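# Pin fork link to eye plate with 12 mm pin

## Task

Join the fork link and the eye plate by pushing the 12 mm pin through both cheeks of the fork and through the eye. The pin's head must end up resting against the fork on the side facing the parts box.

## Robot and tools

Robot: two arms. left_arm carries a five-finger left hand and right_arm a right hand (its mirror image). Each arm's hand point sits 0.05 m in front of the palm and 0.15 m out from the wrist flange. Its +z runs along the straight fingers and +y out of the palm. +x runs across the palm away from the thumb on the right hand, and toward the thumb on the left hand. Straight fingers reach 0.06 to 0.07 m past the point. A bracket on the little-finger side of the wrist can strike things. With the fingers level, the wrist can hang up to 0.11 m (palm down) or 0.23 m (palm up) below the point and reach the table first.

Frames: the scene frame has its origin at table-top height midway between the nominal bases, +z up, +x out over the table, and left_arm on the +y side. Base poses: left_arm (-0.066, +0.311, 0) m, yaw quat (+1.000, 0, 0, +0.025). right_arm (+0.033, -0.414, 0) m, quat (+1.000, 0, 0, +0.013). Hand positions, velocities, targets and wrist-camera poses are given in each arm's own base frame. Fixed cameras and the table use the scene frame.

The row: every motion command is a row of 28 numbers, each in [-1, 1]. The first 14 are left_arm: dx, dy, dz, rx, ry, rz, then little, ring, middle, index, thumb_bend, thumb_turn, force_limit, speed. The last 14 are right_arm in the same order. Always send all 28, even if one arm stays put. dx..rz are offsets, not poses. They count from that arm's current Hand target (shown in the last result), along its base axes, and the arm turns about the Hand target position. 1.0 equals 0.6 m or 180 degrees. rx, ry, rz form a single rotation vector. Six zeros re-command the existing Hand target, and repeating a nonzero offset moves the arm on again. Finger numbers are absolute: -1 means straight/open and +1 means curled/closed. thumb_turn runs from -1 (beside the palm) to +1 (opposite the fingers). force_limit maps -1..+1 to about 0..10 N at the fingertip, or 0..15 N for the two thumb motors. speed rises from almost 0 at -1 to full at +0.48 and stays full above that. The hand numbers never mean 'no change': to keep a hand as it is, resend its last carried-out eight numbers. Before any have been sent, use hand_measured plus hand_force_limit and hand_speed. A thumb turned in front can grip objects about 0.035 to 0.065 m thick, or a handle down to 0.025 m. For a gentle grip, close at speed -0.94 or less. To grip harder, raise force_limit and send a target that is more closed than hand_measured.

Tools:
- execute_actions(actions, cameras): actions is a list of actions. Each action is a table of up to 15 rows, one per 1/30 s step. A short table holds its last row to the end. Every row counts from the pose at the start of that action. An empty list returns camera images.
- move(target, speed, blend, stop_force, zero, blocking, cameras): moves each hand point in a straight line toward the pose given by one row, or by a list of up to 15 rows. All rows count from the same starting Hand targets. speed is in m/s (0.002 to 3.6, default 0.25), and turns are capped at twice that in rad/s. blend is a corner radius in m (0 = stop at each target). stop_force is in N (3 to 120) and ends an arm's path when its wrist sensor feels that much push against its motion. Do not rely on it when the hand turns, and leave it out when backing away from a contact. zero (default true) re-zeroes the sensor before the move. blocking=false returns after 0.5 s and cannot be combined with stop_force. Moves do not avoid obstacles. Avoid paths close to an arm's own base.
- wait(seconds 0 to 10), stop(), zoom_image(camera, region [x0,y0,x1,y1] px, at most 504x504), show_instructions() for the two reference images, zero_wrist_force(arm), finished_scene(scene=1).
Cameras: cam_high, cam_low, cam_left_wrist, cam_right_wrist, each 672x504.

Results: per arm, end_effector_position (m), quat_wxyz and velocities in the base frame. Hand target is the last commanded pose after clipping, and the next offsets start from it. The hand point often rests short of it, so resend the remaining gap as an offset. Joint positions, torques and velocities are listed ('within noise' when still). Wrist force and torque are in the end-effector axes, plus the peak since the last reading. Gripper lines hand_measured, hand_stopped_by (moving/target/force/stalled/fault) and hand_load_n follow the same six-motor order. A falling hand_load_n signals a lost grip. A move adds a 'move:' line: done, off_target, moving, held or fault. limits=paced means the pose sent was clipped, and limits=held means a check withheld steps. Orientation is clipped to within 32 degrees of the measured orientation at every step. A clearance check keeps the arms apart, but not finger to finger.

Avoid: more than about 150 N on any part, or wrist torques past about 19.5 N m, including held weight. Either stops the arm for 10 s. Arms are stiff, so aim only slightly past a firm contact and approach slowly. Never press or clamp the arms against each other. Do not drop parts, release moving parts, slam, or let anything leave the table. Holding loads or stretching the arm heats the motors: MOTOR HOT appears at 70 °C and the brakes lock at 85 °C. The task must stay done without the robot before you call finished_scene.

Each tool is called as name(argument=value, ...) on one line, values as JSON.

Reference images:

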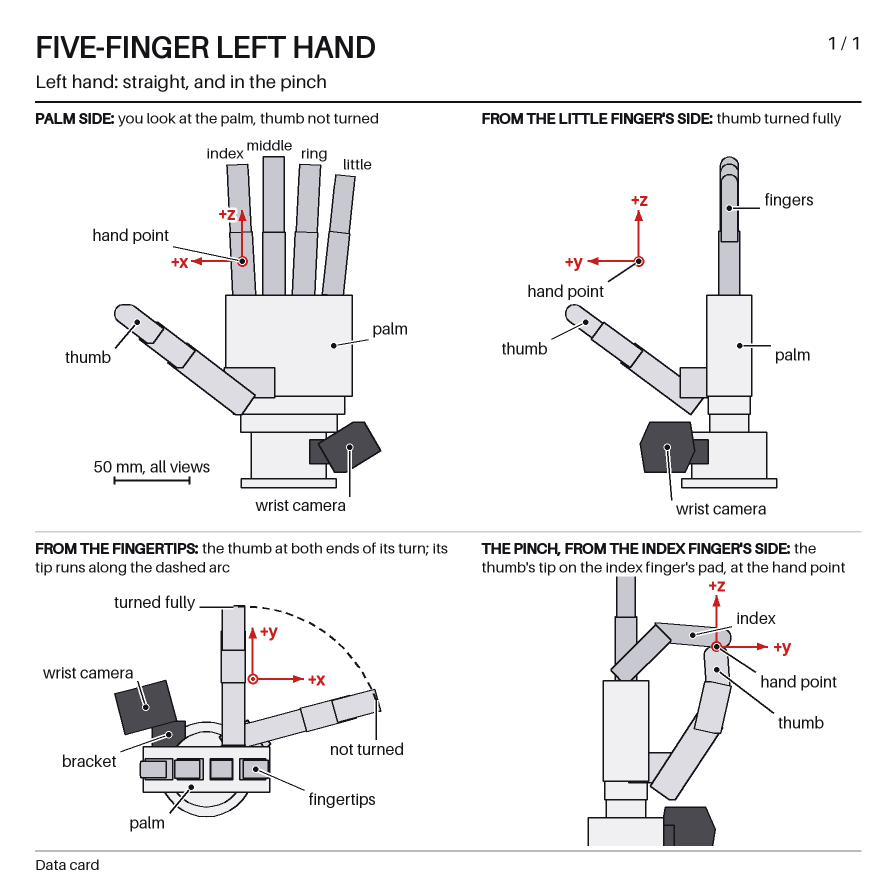

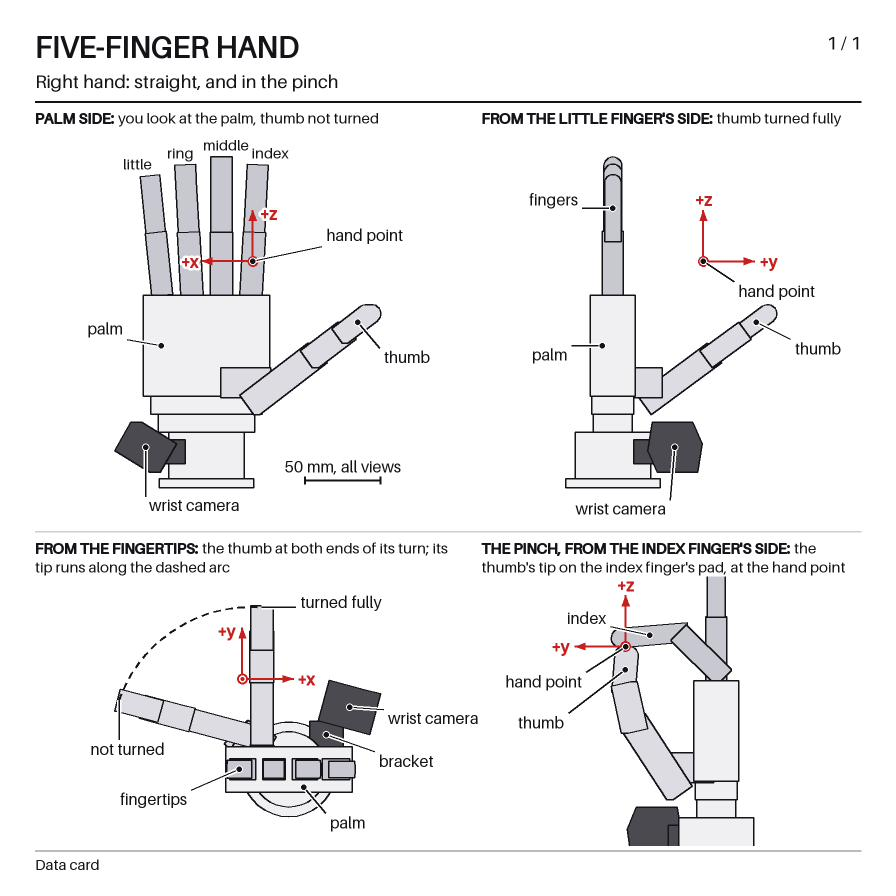

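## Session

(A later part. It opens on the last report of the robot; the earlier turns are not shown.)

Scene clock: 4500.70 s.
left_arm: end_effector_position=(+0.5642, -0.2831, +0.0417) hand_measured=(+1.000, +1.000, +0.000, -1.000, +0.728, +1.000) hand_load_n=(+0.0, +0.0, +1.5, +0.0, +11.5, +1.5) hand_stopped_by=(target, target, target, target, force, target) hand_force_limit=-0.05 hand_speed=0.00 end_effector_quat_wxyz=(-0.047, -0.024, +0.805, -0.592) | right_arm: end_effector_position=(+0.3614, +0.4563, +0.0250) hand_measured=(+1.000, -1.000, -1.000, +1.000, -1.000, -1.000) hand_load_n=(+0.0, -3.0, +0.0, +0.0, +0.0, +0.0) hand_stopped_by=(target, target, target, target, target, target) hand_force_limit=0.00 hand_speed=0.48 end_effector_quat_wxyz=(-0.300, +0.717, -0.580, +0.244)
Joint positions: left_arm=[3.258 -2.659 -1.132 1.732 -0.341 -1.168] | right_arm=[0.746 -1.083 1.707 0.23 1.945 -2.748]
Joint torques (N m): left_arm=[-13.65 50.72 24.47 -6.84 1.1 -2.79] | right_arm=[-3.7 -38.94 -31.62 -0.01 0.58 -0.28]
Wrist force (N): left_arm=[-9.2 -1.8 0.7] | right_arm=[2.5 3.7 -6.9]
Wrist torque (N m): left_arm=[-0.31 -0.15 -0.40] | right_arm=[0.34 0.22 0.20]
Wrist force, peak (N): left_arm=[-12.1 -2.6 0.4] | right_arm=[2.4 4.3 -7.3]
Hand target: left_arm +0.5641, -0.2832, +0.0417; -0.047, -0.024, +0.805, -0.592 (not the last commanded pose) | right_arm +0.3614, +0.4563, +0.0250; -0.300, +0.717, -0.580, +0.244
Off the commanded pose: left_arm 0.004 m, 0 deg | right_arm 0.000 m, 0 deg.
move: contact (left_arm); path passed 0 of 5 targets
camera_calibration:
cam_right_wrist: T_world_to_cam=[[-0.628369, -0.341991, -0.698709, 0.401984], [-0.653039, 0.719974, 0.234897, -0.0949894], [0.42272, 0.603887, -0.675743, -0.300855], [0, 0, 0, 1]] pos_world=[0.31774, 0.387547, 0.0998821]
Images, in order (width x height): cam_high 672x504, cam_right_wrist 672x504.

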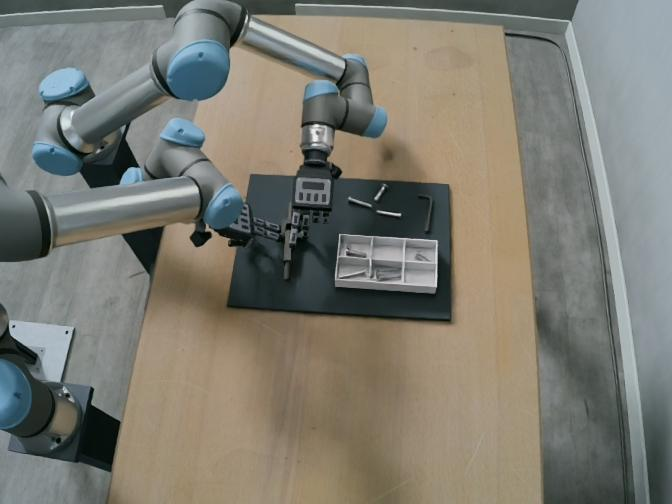

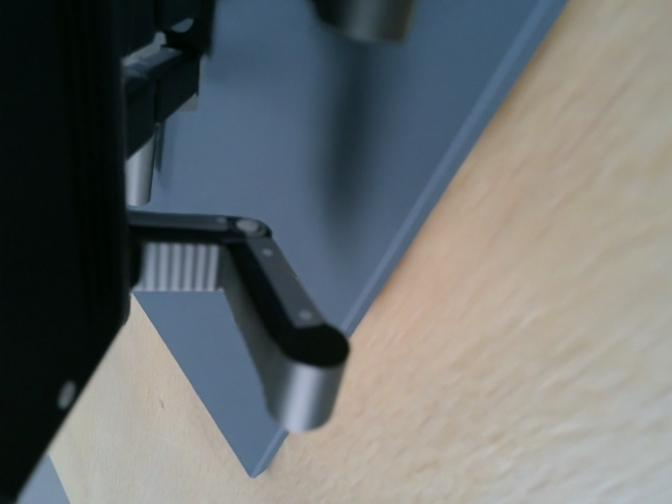

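move(target=[0.002,0,0,0,0,0,1,1,0.0,-1,1,1,-0.05,0,0,0,0,0,0,0,1,-1,-1,1,-1,-1,0,0.48], speed=0.01)

move(target=[[-0.0015,0,0,0,0,0,1,1,0.0,-1,1,1,-0.05,0,0,0,0,0,0,0,1,-1,-1,1,-1,-1,0,0.48],[-0.0018,0.0025,0.0025,0,0,0,1,1,0.0,-1,1,1,-0.05,0,0,0,0,0,0,0,1,-1,-1,1,-1,-1,0,0.48],[-0.0022,0.0025,-0.0015,0,0,0,1,1,0.0,-1,1,1,-0.05,0,0,0,0,0,0,0,1,-1,-1,1,-1,-1,0,0.48],[-0.003,-0.0025,-0.0015,0,0,0,1,1,0.0,-1,1,1,-0.05,0,0,0,0,0,0,0,1,-1,-1,1,-1,-1,0,0.48],[-0.004,-0.0025,0.0015,0,0,0,1,1,0.0,-1,1,1,-0.05,0,0,0,0,0,0,0,1,-1,-1,1,-1,-1,0,0.48],[-0.01,0,0.0015,0,0,0,1,1,0.0,-1,1,1,-0.05,0,0,0,0,0,0,0,1,-1,-1,1,-1,-1,0,0.48]], speed=0.006, stop_force=11, cameras=["cam_right_wrist","cam_high"])

zoom_image(camera="cam_right_wrist", region=[110, 0, 250, 120])

zoom_image(camera="cam_high", region=[250, 205, 320, 265])

Scene clock: 4515.83 s.
left_arm: end_effector_position=(+0.5654, -0.2832, +0.0417) hand_measured=(+1.000, +1.000, +0.000, -1.000, +0.728, +1.000) hand_load_n=(+0.0, +0.0, +1.0, +0.0, +11.5, +2.0) hand_stopped_by=(target, target, target, target, force, target) hand_force_limit=-0.05 hand_speed=0.00 end_effector_quat_wxyz=(-0.047, -0.024, +0.805, -0.592) | right_arm: end_effector_position=(+0.3614, +0.4563, +0.0250) hand_measured=(+1.000, -1.000, -1.000, +1.000, -1.000, -1.000) hand_load_n=(+0.0, -1.0, +0.0, +0.0, +0.0, +0.0) hand_stopped_by=(target, target, target, target, target, target) hand_force_limit=0.00 hand_speed=0.48 end_effector_quat_wxyz=(-0.300, +0.717, -0.580, +0.244)
Joint positions: left_arm=[3.257 -2.661 -1.126 1.729 -0.341 -1.168] | right_arm=[0.746 -1.083 1.707 0.23 1.945 -2.748]
Joint torques (N m): left_arm=[-16.06 56.22 21.42 -5.52 3.55 -2.41] | right_arm=[-3.46 -39.19 -31.18 -0.07 0.49 -0.42]
Wrist force (N): left_arm=[-2.8 -0.1 0.8] | right_arm=[2.7 2.2 -2.2]
Wrist torque (N m): left_arm=[-0.32 -0.01 -0.33] | right_arm=[0.15 -0.01 0.17]
Wrist force, peak (N): left_arm=[-9.4 -1.8 0.7] | right_arm=[2.7 4.1 -6.9]
Hand target: left_arm +0.5653, -0.2832, +0.0417; -0.047, -0.024, +0.805, -0.592 | right_arm +0.3614, +0.4563, +0.0250; -0.300, +0.717, -0.580, +0.244
Off the commanded pose: left_arm 0.000 m, 0 deg | right_arm 0.000 m, 0 deg.
move: done

Scene clock: 4518.70 s.
left_arm: end_effector_position=(+0.5625, -0.2847, +0.0427) hand_measured=(+1.000, +1.000, +0.000, -1.000, +0.728, +1.000) hand_load_n=(+0.0, +0.0, -0.5, +0.0, +11.5, +1.5) hand_stopped_by=(target, target, target, target, force, target) hand_force_limit=-0.05 hand_speed=0.00 end_effector_quat_wxyz=(-0.047, -0.024, +0.804, -0.592) | right_arm: end_effector_position=(+0.3614, +0.4563, +0.0250) hand_measured=(+1.000, -1.000, -1.000, +1.000, -1.000, -1.000) hand_load_n=(+0.0, -5.0, +0.0, +0.0, +0.0, +0.0) hand_stopped_by=(target, target, target, target, target, target) hand_force_limit=0.00 hand_speed=0.48 end_effector_quat_wxyz=(-0.300, +0.717, -0.580, +0.244)
Joint positions: left_arm=[3.255 -2.654 -1.138 1.738 -0.34 -1.173] | right_arm=[0.746 -1.083 1.707 0.23 1.945 -2.748]
Joint torques (N m): left_arm=[-19.92 49.64 23.53 -1.99 2.63 -3.22] | right_arm=[-3.38 -38.89 -31.19 0.04 0.43 -0.47]
Wrist force (N): left_arm=[-12.4 -0.6 -0.8] | right_arm=[-1.3 5.2 -8.5]
Wrist torque (N m): left_arm=[-0.33 -0.20 -0.31] | right_arm=[0.35 0.06 0.04]
Wrist force, peak (N): left_arm=[-15.7 -1.9 -1.1] | right_arm=[-1.6 5.8 -9.4]
Hand target: left_arm +0.5625, -0.2847, +0.0427; -0.047, -0.024, +0.804, -0.592 (not the last commanded pose) | right_arm +0.3614, +0.4563, +0.0250; -0.300, +0.717, -0.580, +0.244
Off the commanded pose: left_arm 0.003 m, 0 deg | right_arm 0.000 m, 0 deg.
move: contact (left_arm); path passed 5 of 6 targets
camera_calibration:
cam_right_wrist: T_world_to_cam=[[-0.628369, -0.341991, -0.698709, 0.401984], [-0.653039, 0.719974, 0.234897, -0.0949894], [0.42272, 0.603887, -0.675743, -0.300855], [0, 0, 0, 1]] pos_world=[0.31774, 0.387547, 0.0998821]
Images, in order (width x height): cam_high 672x504, cam_right_wrist 672x504.

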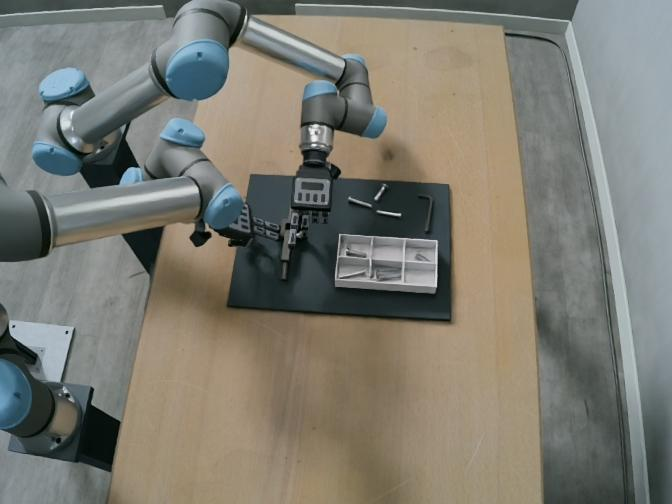

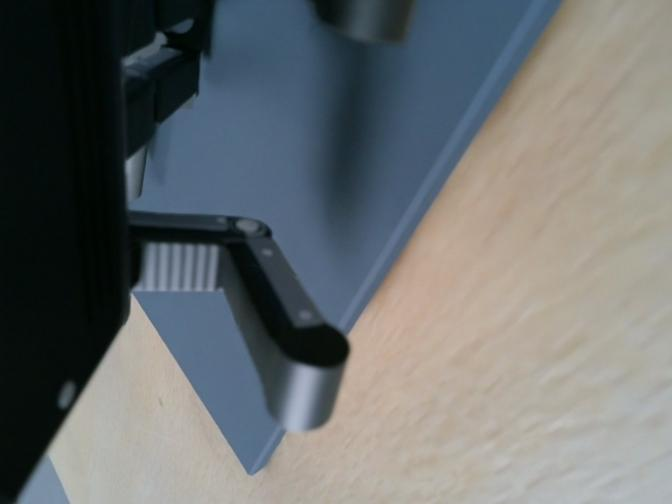

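Scaled by 3.600 from the camera's 672x504 image, which has a finer 960x720 frame.

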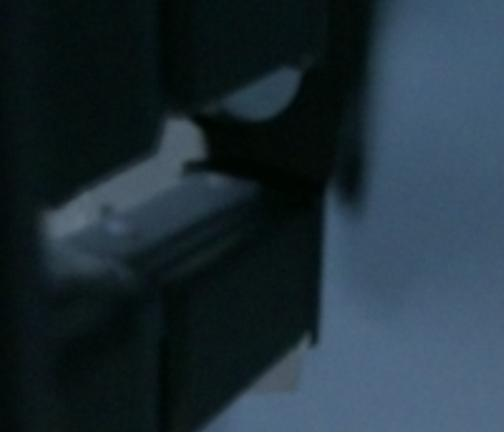

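Scaled by 7.200 from the camera's 672x504 image, which has a finer 960x720 frame.

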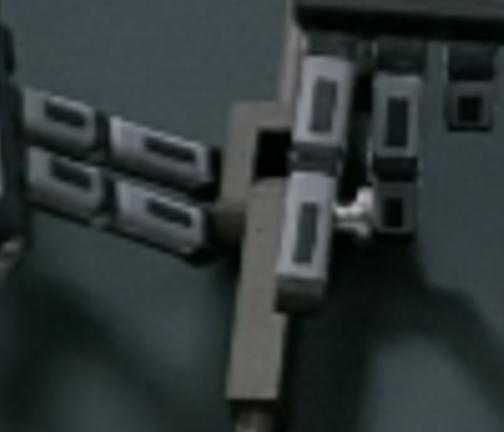

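move(target=[[0.003,0.0025,0,0,0,0,1,1,0.0,-1,1,1,-0.05,0,0,0,0,0,0,0,1,-1,-1,1,-1,-1,0,0.48],[0.003,0.0025,0,0,0,0,1,1,0.0,-1,1,1,-0.05,0,-0.035,-0.002,0,0,0,0,1,-1,-1,1,-1,-1,0,0.48],[0.003,0.0025,0,0,0,0,1,1,0.0,-1,1,1,-0.05,0,-0.035,-0.002,0.08,0,0,0.0322,1,-1,-1,1,-1,-1,0,0.48]], speed=[0.02,0.04,0.08])

move(target=[0,0,0,0,0,0,1,1,0.0,-1,1,1,-0.05,0,0,0,0,0,0,0,1,-1,1,-1,-1,-1,0,0.48], cameras=["cam_high","cam_low","cam_right_wrist","cam_left_wrist"])

zoom_image(camera="cam_high", region=[250, 205, 320, 265])

zoom_image(camera="cam_right_wrist", region=[185, 0, 345, 120])

zoom_image(camera="cam_left_wrist", region=[180, 130, 380, 360])

Scene clock: 4554.07 s.
left_arm: end_effector_position=(+0.5643, -0.2832, +0.0427) hand_measured=(+1.000, +1.000, +0.000, -1.000, +0.728, +1.000) hand_load_n=(+0.0, +0.0, +1.0, +0.0, +11.5, +2.0) hand_stopped_by=(target, target, target, target, force, target) hand_force_limit=-0.05 hand_speed=0.00 end_effector_quat_wxyz=(-0.047, -0.024, +0.804, -0.592) | right_arm: end_effector_position=(+0.3406, +0.4551, +0.0732) hand_measured=(+1.000, -1.000, -1.000, +1.000, -1.000, -1.000) hand_load_n=(+0.0, +0.0, +0.0, +0.0, -0.5, +0.0) hand_stopped_by=(target, target, target, target, target, target) hand_force_limit=0.00 hand_speed=0.48 end_effector_quat_wxyz=(-0.312, +0.745, -0.543, +0.229)
Joint positions: left_arm=[3.258 -2.658 -1.131 1.73 -0.341 -1.167] | right_arm=[0.745 -1.192 1.721 0.296 1.877 -2.828]
Joint torques (N m): left_arm=[3.91 71.53 9.68 -0.69 2.46 -2.38] | right_arm=[5.94 -35.57 -8.26 -0.34 1.38 0.65]
Wrist force (N): left_arm=[-1.4 -0.1 0.7] | right_arm=[1.2 1.3 0.8]
Wrist torque (N m): left_arm=[-0.32 0.04 -0.47] | right_arm=[0.03 -0.12 0.04]
Wrist force, peak (N): left_arm=[-12.7 -0.6 -0.9] | right_arm=[-1.5 5.4 -8.9]
Hand target: left_arm +0.5643, -0.2832, +0.0427; -0.047, -0.024, +0.804, -0.592 | right_arm +0.3404, +0.4551, +0.0730; -0.312, +0.745, -0.543, +0.229
Off the commanded pose: left_arm 0.000 m, 0 deg | right_arm 0.000 m, 0 deg.
move: done

Scene clock: 4554.87 s.
left_arm: end_effector_position=(+0.5643, -0.2832, +0.0427) hand_measured=(+1.000, +1.000, +0.000, -1.000, +0.728, +1.000) hand_load_n=(+0.5, +0.0, +0.5, +0.0, +11.5, +1.5) hand_stopped_by=(target, target, target, target, force, target) hand_force_limit=-0.05 hand_speed=0.00 end_effector_quat_wxyz=(-0.047, -0.024, +0.804, -0.592) | right_arm: end_effector_position=(+0.3404, +0.4551, +0.0730) hand_measured=(+1.000, -1.000, +1.000, -1.000, -1.000, -1.000) hand_load_n=(+0.0, +0.0, +0.0, +0.0, +0.0, -0.5) hand_stopped_by=(target, target, target, target, target, target) hand_force_limit=0.00 hand_speed=0.48 end_effector_quat_wxyz=(-0.312, +0.745, -0.543, +0.229)
Joint positions: left_arm=[3.258 -2.658 -1.131 1.73 -0.341 -1.167] | right_arm=[0.746 -1.192 1.722 0.296 1.877 -2.828]
Joint torques (N m): left_arm=[1.02 71.08 9.22 -0.73 3.7 -2.4] | right_arm=[6.15 -34.69 -9.31 2.79 -1.23 -0.68]
Wrist force (N): left_arm=[-1.4 0.1 0.6] | right_arm=[1.4 1.1 0.7]
Wrist torque (N m): left_arm=[-0.28 0.03 -0.47] | right_arm=[0.01 -0.15 0.05]
Wrist force, peak (N): left_arm=[-1.4 -0.3 0.7] | right_arm=[1.6 1.5 0.7]
Hand target: left_arm +0.5643, -0.2832, +0.0427; -0.047, -0.024, +0.804, -0.592 | right_arm +0.3404, +0.4551, +0.0730; -0.312, +0.745, -0.543, +0.229
Off the commanded pose: left_arm 0.000 m, 0 deg | right_arm 0.000 m, 0 deg.
move: done
camera_calibration:
cam_left_wrist: T_world_to_cam=[[-0.187821, -0.22876, 0.955192, -0.00485785], [-0.794067, 0.607737, -0.0105912, 0.613771], [-0.578083, -0.760476, -0.295797, 0.235058], [0, 0, 0, 1]] pos_world=[0.622346, -0.195367, 0.0806703]
cam_right_wrist: T_world_to_cam=[[-0.590623, -0.403667, -0.698725, 0.437128], [-0.72241, 0.650329, 0.234936, -0.0638463], [0.359566, 0.643525, -0.675713, -0.255361], [0, 0, 0, 1]] pos_world=[0.303874, 0.382306, 0.147882]

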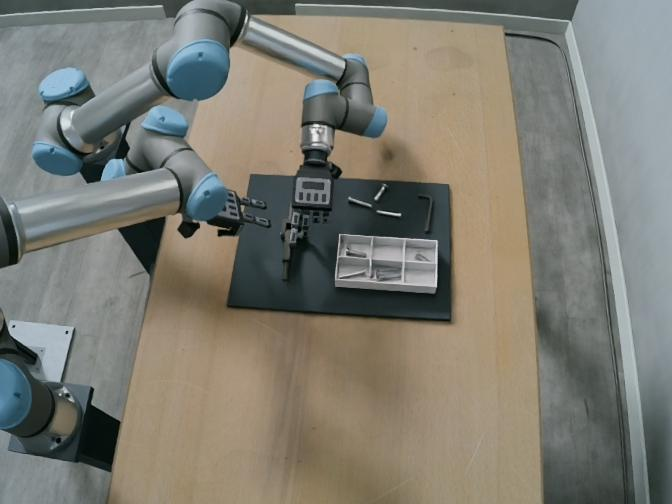

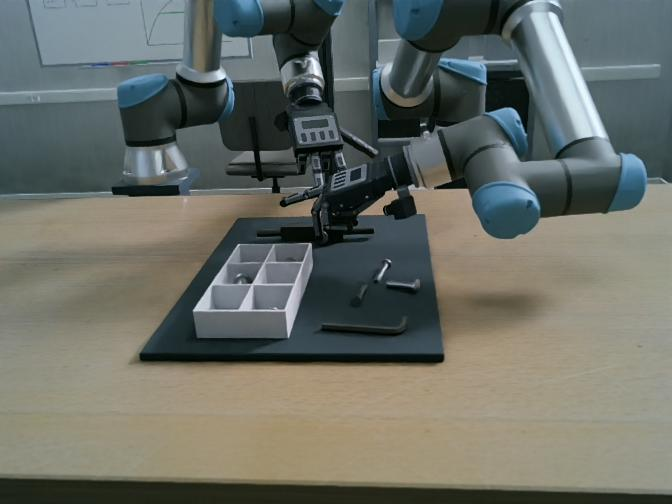

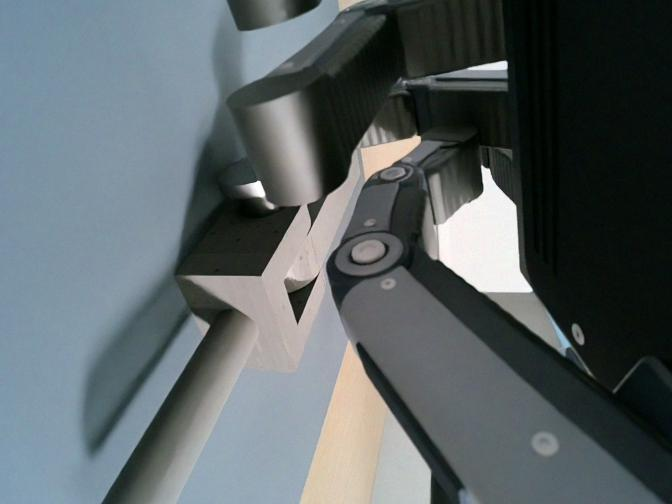

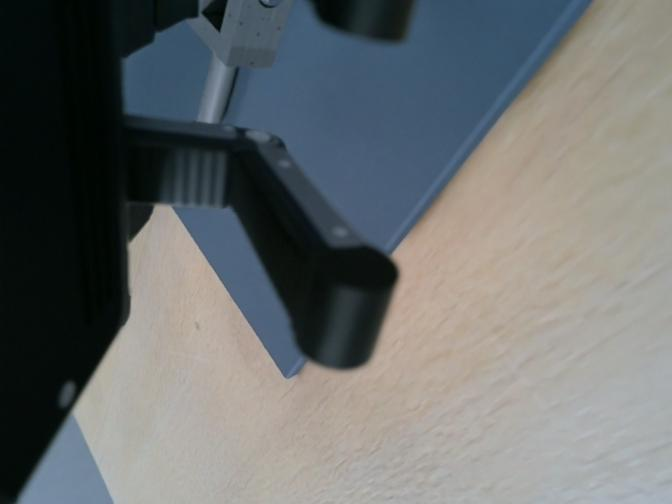

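Scaled by 7.200 from the camera's 672x504 image, which has a finer 960x720 frame.

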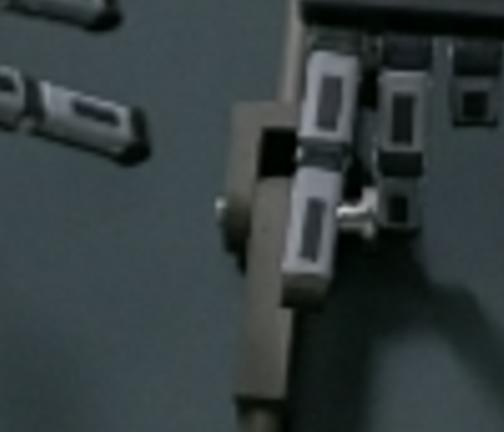

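Scaled by 3.150 from the camera's 672x504 image, which has a finer 960x720 frame.

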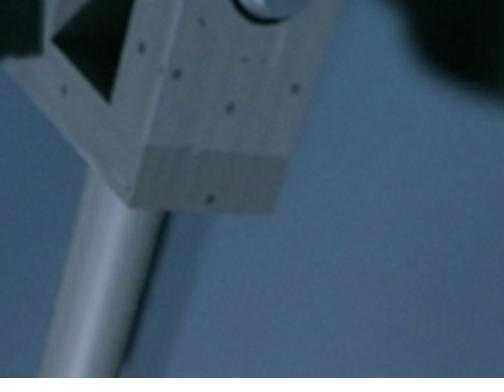

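Scaled by 2.191 from the camera's 672x504 image, which has a finer 960x720 frame.

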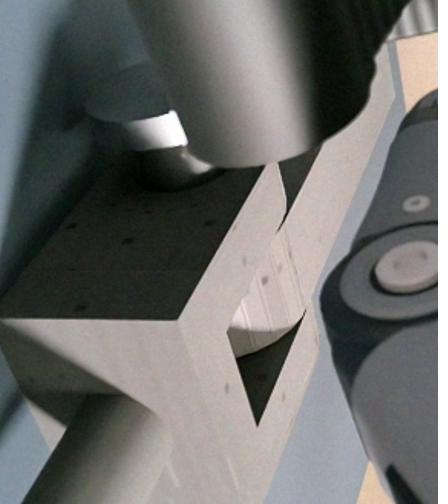

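move(target=[[0,0,0,0,0,0,1,1,0.0,-1,1,1,-0.05,0,0,-0.0135,0,0,0,-0.0406,1,-1,1,-1,-1,-1,0,0.48],[0,0,0,0,0,0,1,1,0.0,-1,1,1,-0.05,0,0.016,-0.0135,-0.0808,0,0,-0.0406,1,-1,1,-1,-1,-1,0,0.48]], speed=0.06, cameras=["cam_high","cam_low","cam_right_wrist"])

zoom_image(camera="cam_high", region=[250, 205, 320, 265])

zoom_image(camera="cam_right_wrist", region=[110, 0, 250, 120])

Scene clock: 4592.87 s.
left_arm: end_effector_position=(+0.5643, -0.2832, +0.0427) hand_measured=(+1.000, +1.000, +0.000, -1.000, +0.728, +1.000) hand_load_n=(+0.0, +0.0, +1.0, +0.0, +11.5, +2.0) hand_stopped_by=(target, target, target, target, force, target) hand_force_limit=-0.05 hand_speed=0.00 end_effector_quat_wxyz=(-0.047, -0.024, +0.804, -0.592) | right_arm: end_effector_position=(+0.3499, +0.4468, +0.0244) hand_measured=(+1.000, -1.000, +1.000, -1.000, -1.000, -1.000) hand_load_n=(+0.0, +0.0, +0.0, -0.5, +0.0, -0.5) hand_stopped_by=(target, target, target, target, target, target) hand_force_limit=0.00 hand_speed=0.48 end_effector_quat_wxyz=(-0.296, +0.709, -0.590, +0.248)
Joint positions: left_arm=[3.257 -2.658 -1.131 1.73 -0.341 -1.167] | right_arm=[0.756 -1.103 1.743 0.224 1.969 -2.718]
Joint torques (N m): left_arm=[-13.86 71.44 10.12 -0.92 3.96 -2.49] | right_arm=[3.7 -59.02 -32.04 3.03 0.84 0.42]
Wrist force (N): left_arm=[-1.2 -0.3 0.6] | right_arm=[1.5 1.0 0.8]
Wrist torque (N m): left_arm=[-0.34 0.00 -0.45] | right_arm=[0.00 -0.14 0.01]
Wrist force, peak (N): left_arm=[-1.4 -0.1 0.8] | right_arm=[1.6 1.6 1.6]
Hand target: left_arm +0.5643, -0.2832, +0.0427; -0.047, -0.024, +0.804, -0.592 | right_arm +0.3500, +0.4470, +0.0246; -0.297, +0.709, -0.590, +0.248
Off the commanded pose: left_arm 0.000 m, 0 deg | right_arm 0.000 m, 0 deg.
move: done
camera_calibration:
cam_right_wrist: T_world_to_cam=[[-0.637447, -0.325538, -0.698346, 0.386778], [-0.633737, 0.737019, 0.234906, -0.109926], [0.438223, 0.592308, -0.676116, -0.290991], [0, 0, 0, 1]] pos_world=[0.304405, 0.379285, 0.0991831]
Images, in order (width x height): cam_high 672x504, cam_low 672x504, cam_right_wrist 672x504.

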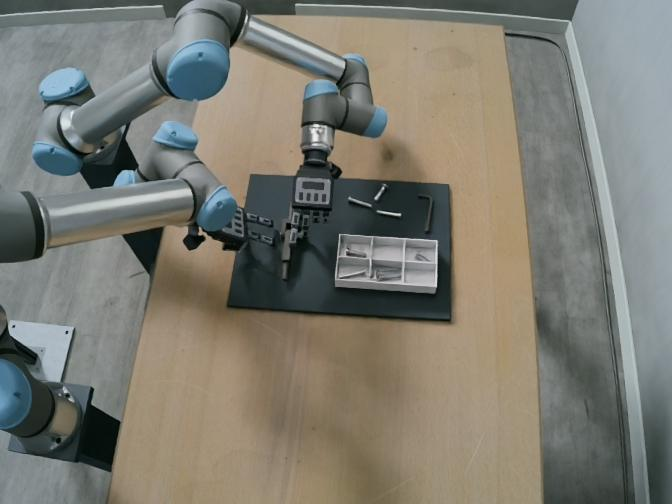

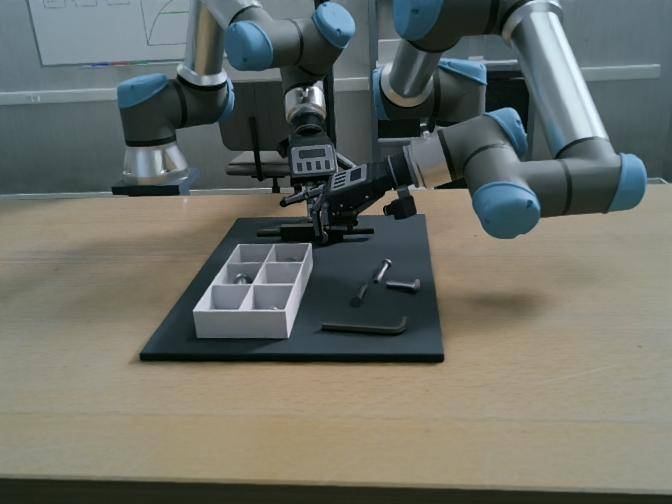

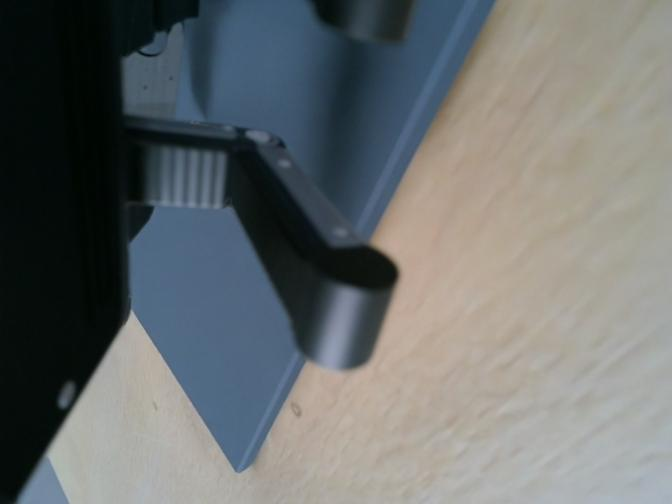

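Scaled by 7.200 from the camera's 672x504 image, which has a finer 960x720 frame.

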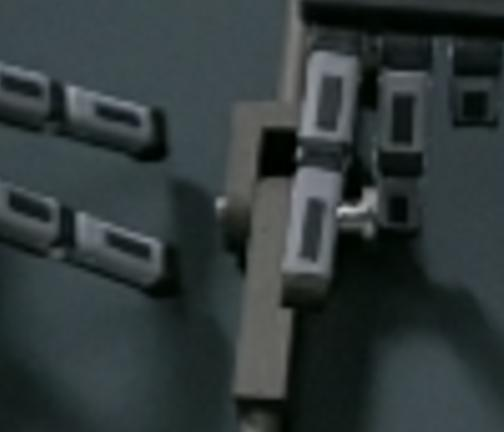

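Scaled by 3.600 from the camera's 672x504 image, which has a finer 960x720 frame.

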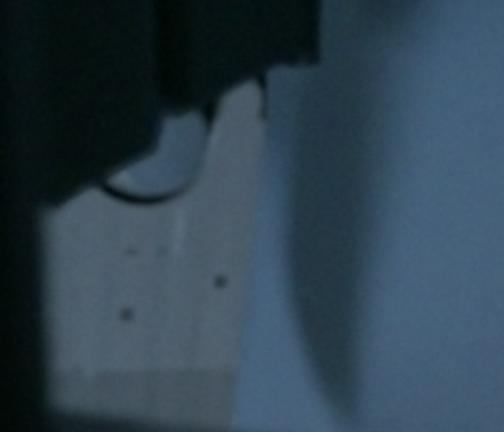

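move(target=[[0,0,0,0,0,0,1,1,0.0,-1,1,1,-0.05,0,0.008,-0.0098,0,0,0,0.014,1,-1,1,-1,-1,-1,0,0.48]], speed=[0.04])

move(target=[[0,0,0,0,0,0,1,1,0.0,-1,1,1,-0.05,0,0.036,-0.0006,0,0,0,0,1,-1,1,-1,-1,-1,0,0.48]], speed=[0.008], stop_force=3, cameras=["cam_high","cam_low","cam_right_wrist"])

zoom_image(camera="cam_high", region=[250, 205, 320, 265])

zoom_image(camera="cam_right_wrist", region=[110, 0, 250, 120])

Scene clock: 4612.87 s.
left_arm: end_effector_position=(+0.5643, -0.2832, +0.0427) hand_measured=(+1.000, +1.000, +0.000, -1.000, +0.728, +1.000) hand_load_n=(+0.0, +0.0, +1.0, +0.0, +11.5, +2.0) hand_stopped_by=(target, target, target, target, force, target) hand_force_limit=-0.05 hand_speed=0.00 end_effector_quat_wxyz=(-0.047, -0.024, +0.804, -0.592) | right_arm: end_effector_position=(+0.3547, +0.4410, +0.0246) hand_measured=(+1.000, -1.000, +1.000, -1.000, -1.000, -1.000) hand_load_n=(+0.0, +0.0, +0.0, +0.0, -0.5, +0.0) hand_stopped_by=(target, target, target, target, target, target) hand_force_limit=0.00 hand_speed=0.48 end_effector_quat_wxyz=(-0.302, +0.722, -0.574, +0.241) end_effector_velocity=(-0.001, +0.000, +0.000) end_effector_angular_velocity=(+0.001, +0.002, -0.004)
Joint positions: left_arm=[3.257 -2.658 -1.131 1.73 -0.341 -1.167] | right_arm=[0.725 -1.121 1.766 0.197 1.92 -2.779]
Joint velocities: left_arm=[within noise] | right_arm=[0.002 0.001 -0.001 0.003 0.003 0.006]
Joint torques (N m): left_arm=[-13.06 72.49 8.72 -0.7 3.92 -2.5] | right_arm=[6.22 -35.44 -31.9 2.97 1.33 0.78]
Wrist force (N): left_arm=[-1.3 0.0 0.7] | right_arm=[1.3 1.1 0.5]
Wrist torque (N m): left_arm=[-0.31 0.03 -0.47] | right_arm=[0.04 -0.14 0.06]
Wrist force, peak (N): left_arm=[-1.5 -0.1 0.8] | right_arm=[2.2 1.0 0.5]
Hand target: left_arm +0.5643, -0.2832, +0.0427; -0.047, -0.024, +0.804, -0.592 | right_arm +0.3548, +0.4411, +0.0246; -0.302, +0.722, -0.574, +0.241
Off the commanded pose: left_arm 0.000 m, 0 deg | right_arm 0.000 m, 0 deg.
move: done

Scene clock: 4615.60 s.
left_arm: end_effector_position=(+0.5643, -0.2832, +0.0427) hand_measured=(+1.000, +1.000, +0.000, -1.000, +0.728, +1.000) hand_load_n=(+0.0, +0.0, +1.0, +0.0, +11.5, +2.0) hand_stopped_by=(target, target, target, target, force, target) hand_force_limit=-0.05 hand_speed=0.00 end_effector_quat_wxyz=(-0.047, -0.024, +0.804, -0.592) | right_arm: end_effector_position=(+0.3687, +0.4409, +0.0246) hand_measured=(+1.000, -1.000, +1.000, -1.000, -1.000, -1.000) hand_load_n=(+0.0, -0.5, +0.0, +0.0, +0.0, -0.5) hand_stopped_by=(target, target, target, target, target, target) hand_force_limit=0.00 hand_speed=0.48 end_effector_quat_wxyz=(-0.302, +0.722, -0.574, +0.241)
Joint positions: left_arm=[3.257 -2.658 -1.131 1.73 -0.341 -1.167] | right_arm=[0.703 -1.108 1.744 0.2 1.905 -2.796]
Joint torques (N m): left_arm=[-11.84 71.25 10.09 -0.85 3.86 -2.41] | right_arm=[5.67 -57.81 -7.46 -0.62 1.34 0.77]
Wrist force (N): left_arm=[-1.4 -0.2 0.8] | right_arm=[1.7 1.9 -0.3]
Wrist torque (N m): left_arm=[-0.33 0.02 -0.46] | right_arm=[0.07 -0.09 0.11]
Wrist force, peak (N): left_arm=[-1.9 0.0 0.5] | right_arm=[1.5 2.4 -3.9]
Hand target: left_arm +0.5643, -0.2832, +0.0427; -0.047, -0.024, +0.804, -0.592 | right_arm +0.3687, +0.4409, +0.0246; -0.302, +0.722, -0.574, +0.241 (not the last commanded pose)
Off the commanded pose: left_arm 0.000 m, 0 deg | right_arm 0.008 m, 0 deg.
move: contact (right_arm)
camera_calibration:
cam_right_wrist: T_world_to_cam=[[-0.622275, -0.35298, -0.698698, 0.403532], [-0.665604, 0.708361, 0.234939, -0.0692173], [0.412001, 0.611253, -0.67574, -0.294235], [0, 0, 0, 1]] pos_world=[0.326262, 0.371322, 0.0993821]
Images, in order (width x height): cam_high 672x504, cam_low 672x504, cam_right_wrist 672x504.

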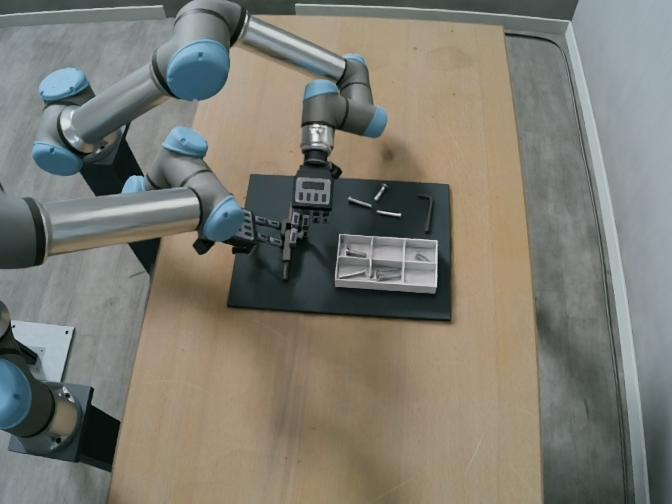

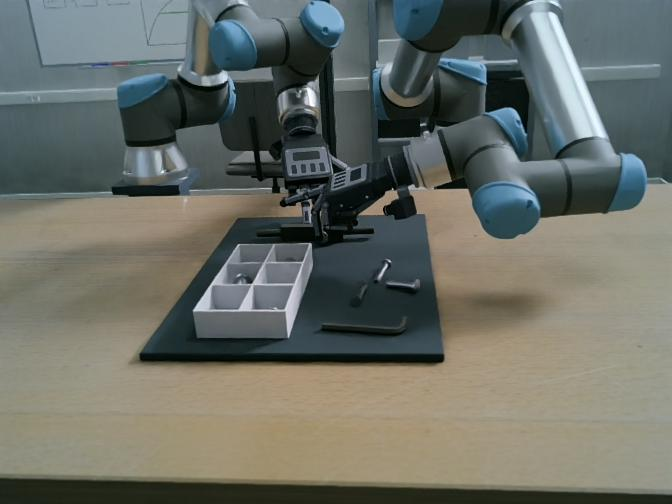

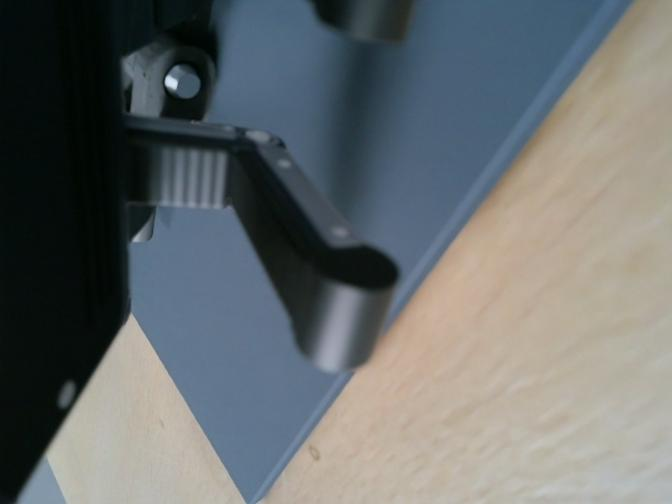

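Scaled by 7.200 from the camera's 672x504 image, which has a finer 960x720 frame.

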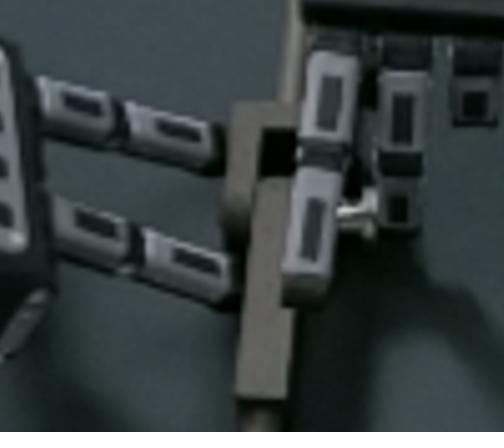

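Scaled by 3.600 from the camera's 672x504 image, which has a finer 960x720 frame.

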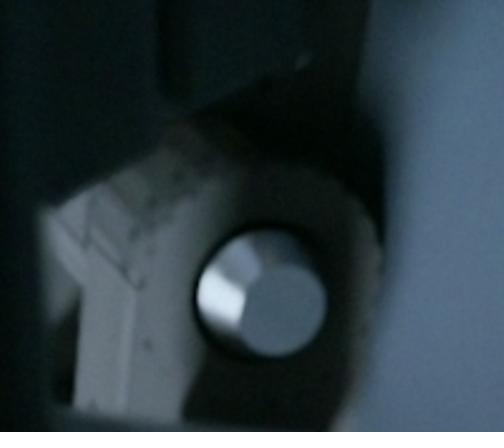

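move(target=[[-0.017,0.0005,0,0,0,0,1,1,0.0,-1,1,1,-0.05,0,0,0,0,0,0,0,1,-1,1,-1,-1,-1,0,0.48]], speed=0.006, stop_force=11, cameras=["cam_high","cam_left_wrist","cam_right_wrist"])

zoom_image(camera="cam_high", region=[250, 205, 320, 265])

zoom_image(camera="cam_right_wrist", region=[110, 0, 250, 120])

zoom_image(camera="cam_left_wrist", region=[180, 130, 380, 360])

Scene clock: 4632.33 s.
left_arm: end_effector_position=(+0.5550, -0.2828, +0.0427) hand_measured=(+1.000, +1.000, +0.000, -1.000, +0.728, +1.000) hand_load_n=(+0.0, +0.0, +1.0, +0.0, +11.5, +2.0) hand_stopped_by=(target, target, target, target, force, target) hand_force_limit=-0.05 hand_speed=0.00 end_effector_quat_wxyz=(-0.047, -0.024, +0.804, -0.592) | right_arm: end_effector_position=(+0.3687, +0.4409, +0.0246) hand_measured=(+1.000, -1.000, +1.000, -1.000, -1.000, -1.000) hand_load_n=(+0.0, -1.5, +0.0, -1.0, +0.0, -0.5) hand_stopped_by=(target, target, target, target, target, target) hand_force_limit=0.00 hand_speed=0.48 end_effector_quat_wxyz=(-0.302, +0.722, -0.574, +0.241)
Joint positions: left_arm=[3.26 -2.638 -1.175 1.749 -0.342 -1.161] | right_arm=[0.703 -1.108 1.744 0.2 1.905 -2.796]
Joint torques (N m): left_arm=[-3.42 49.95 24.16 -6.49 0.67 -3.09] | right_arm=[1.85 -55.52 -12.07 -0.68 1.15 0.6]
Wrist force (N): left_arm=[-9.5 -2.3 0.1] | right_arm=[2.0 3.8 -4.6]
Wrist torque (N m): left_arm=[-0.30 -0.15 -0.37] | right_arm=[0.25 0.04 0.18]
Wrist force, peak (N): left_arm=[-13.7 -3.4 -1.1] | right_arm=[2.4 4.4 -6.1]
Hand target: left_arm +0.5550, -0.2829, +0.0427; -0.047, -0.024, +0.804, -0.592 (not the last commanded pose) | right_arm +0.3687, +0.4409, +0.0246; -0.302, +0.722, -0.574, +0.241
Off the commanded pose: left_arm 0.001 m, 0 deg | right_arm 0.000 m, 0 deg.
move: contact (left_arm)
camera_calibration:
cam_left_wrist: T_world_to_cam=[[-0.187926, -0.228769, 0.955169, -0.00647092], [-0.794088, 0.607709, -0.0106843, 0.606219], [-0.57802, -0.760497, -0.295867, 0.229873], [0, 0, 0, 1]] pos_world=[0.613046, -0.195067, 0.0806697]
cam_right_wrist: T_world_to_cam=[[-0.622275, -0.35298, -0.698698, 0.403532], [-0.665604, 0.708361, 0.234939, -0.0692173], [0.412001, 0.611253, -0.67574, -0.294235], [0, 0, 0, 1]] pos_world=[0.326262, 0.371322, 0.0993821]
Images, in order (width x height): cam_high 672x504, cam_left_wrist 672x504, cam_right_wrist 672x504.

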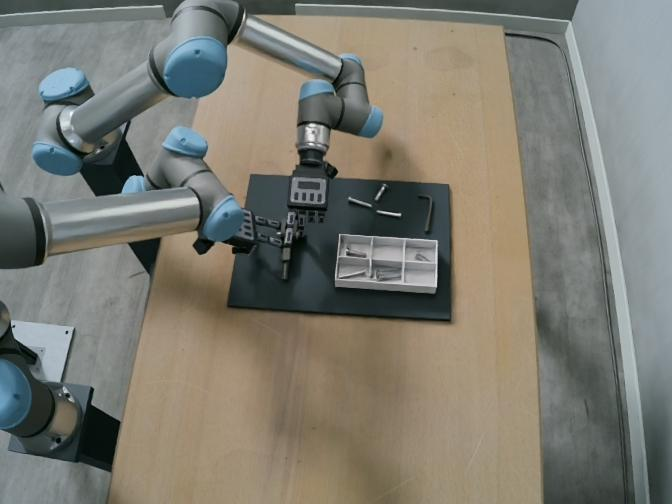

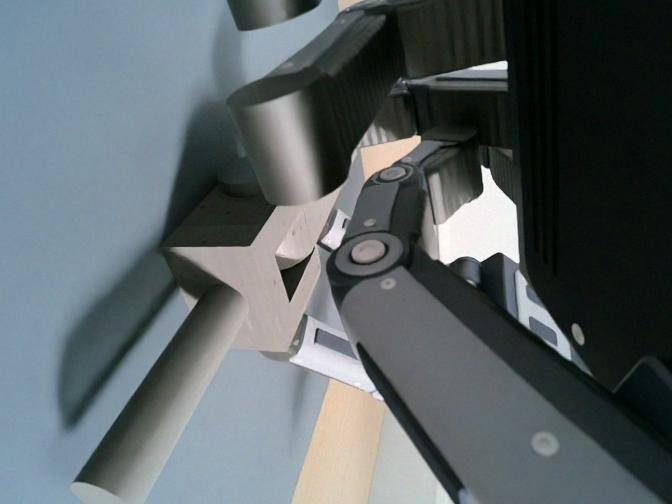

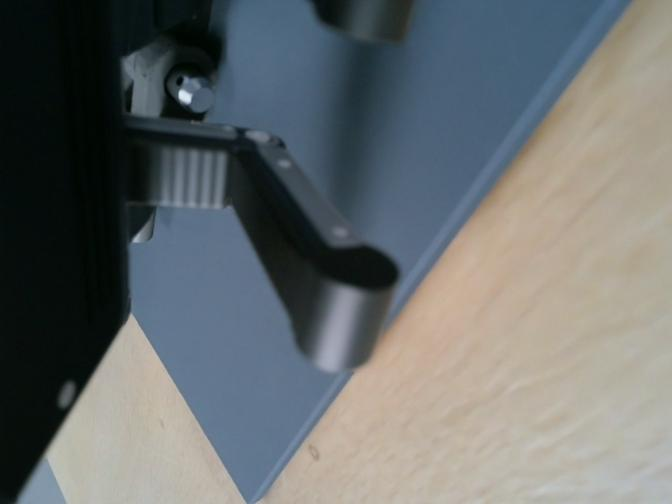

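Scaled by 7.200 from the camera's 672x504 image, which has a finer 960x720 frame.

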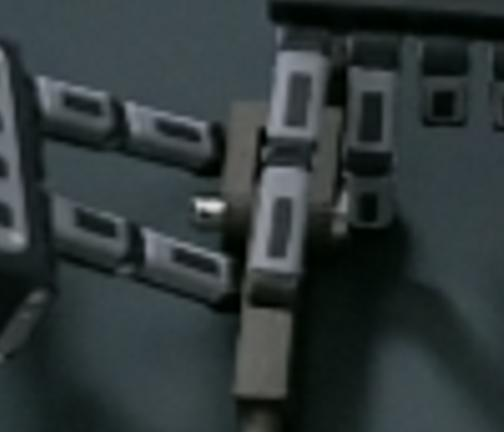

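Scaled by 3.600 from the camera's 672x504 image, which has a finer 960x720 frame.

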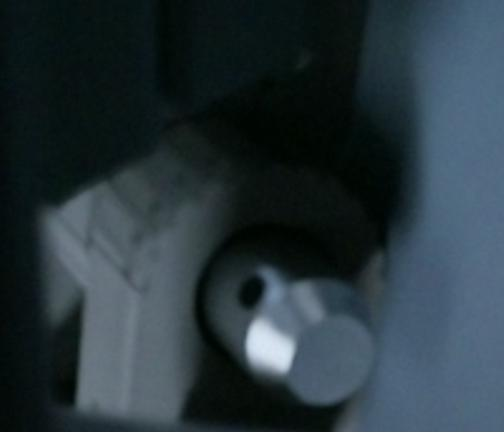

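Scaled by 2.191 from the camera's 672x504 image, which has a finer 960x720 frame.

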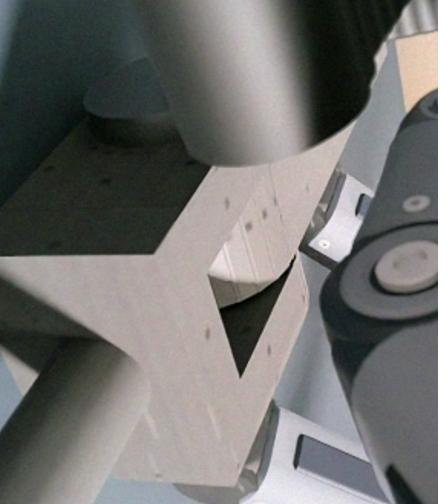

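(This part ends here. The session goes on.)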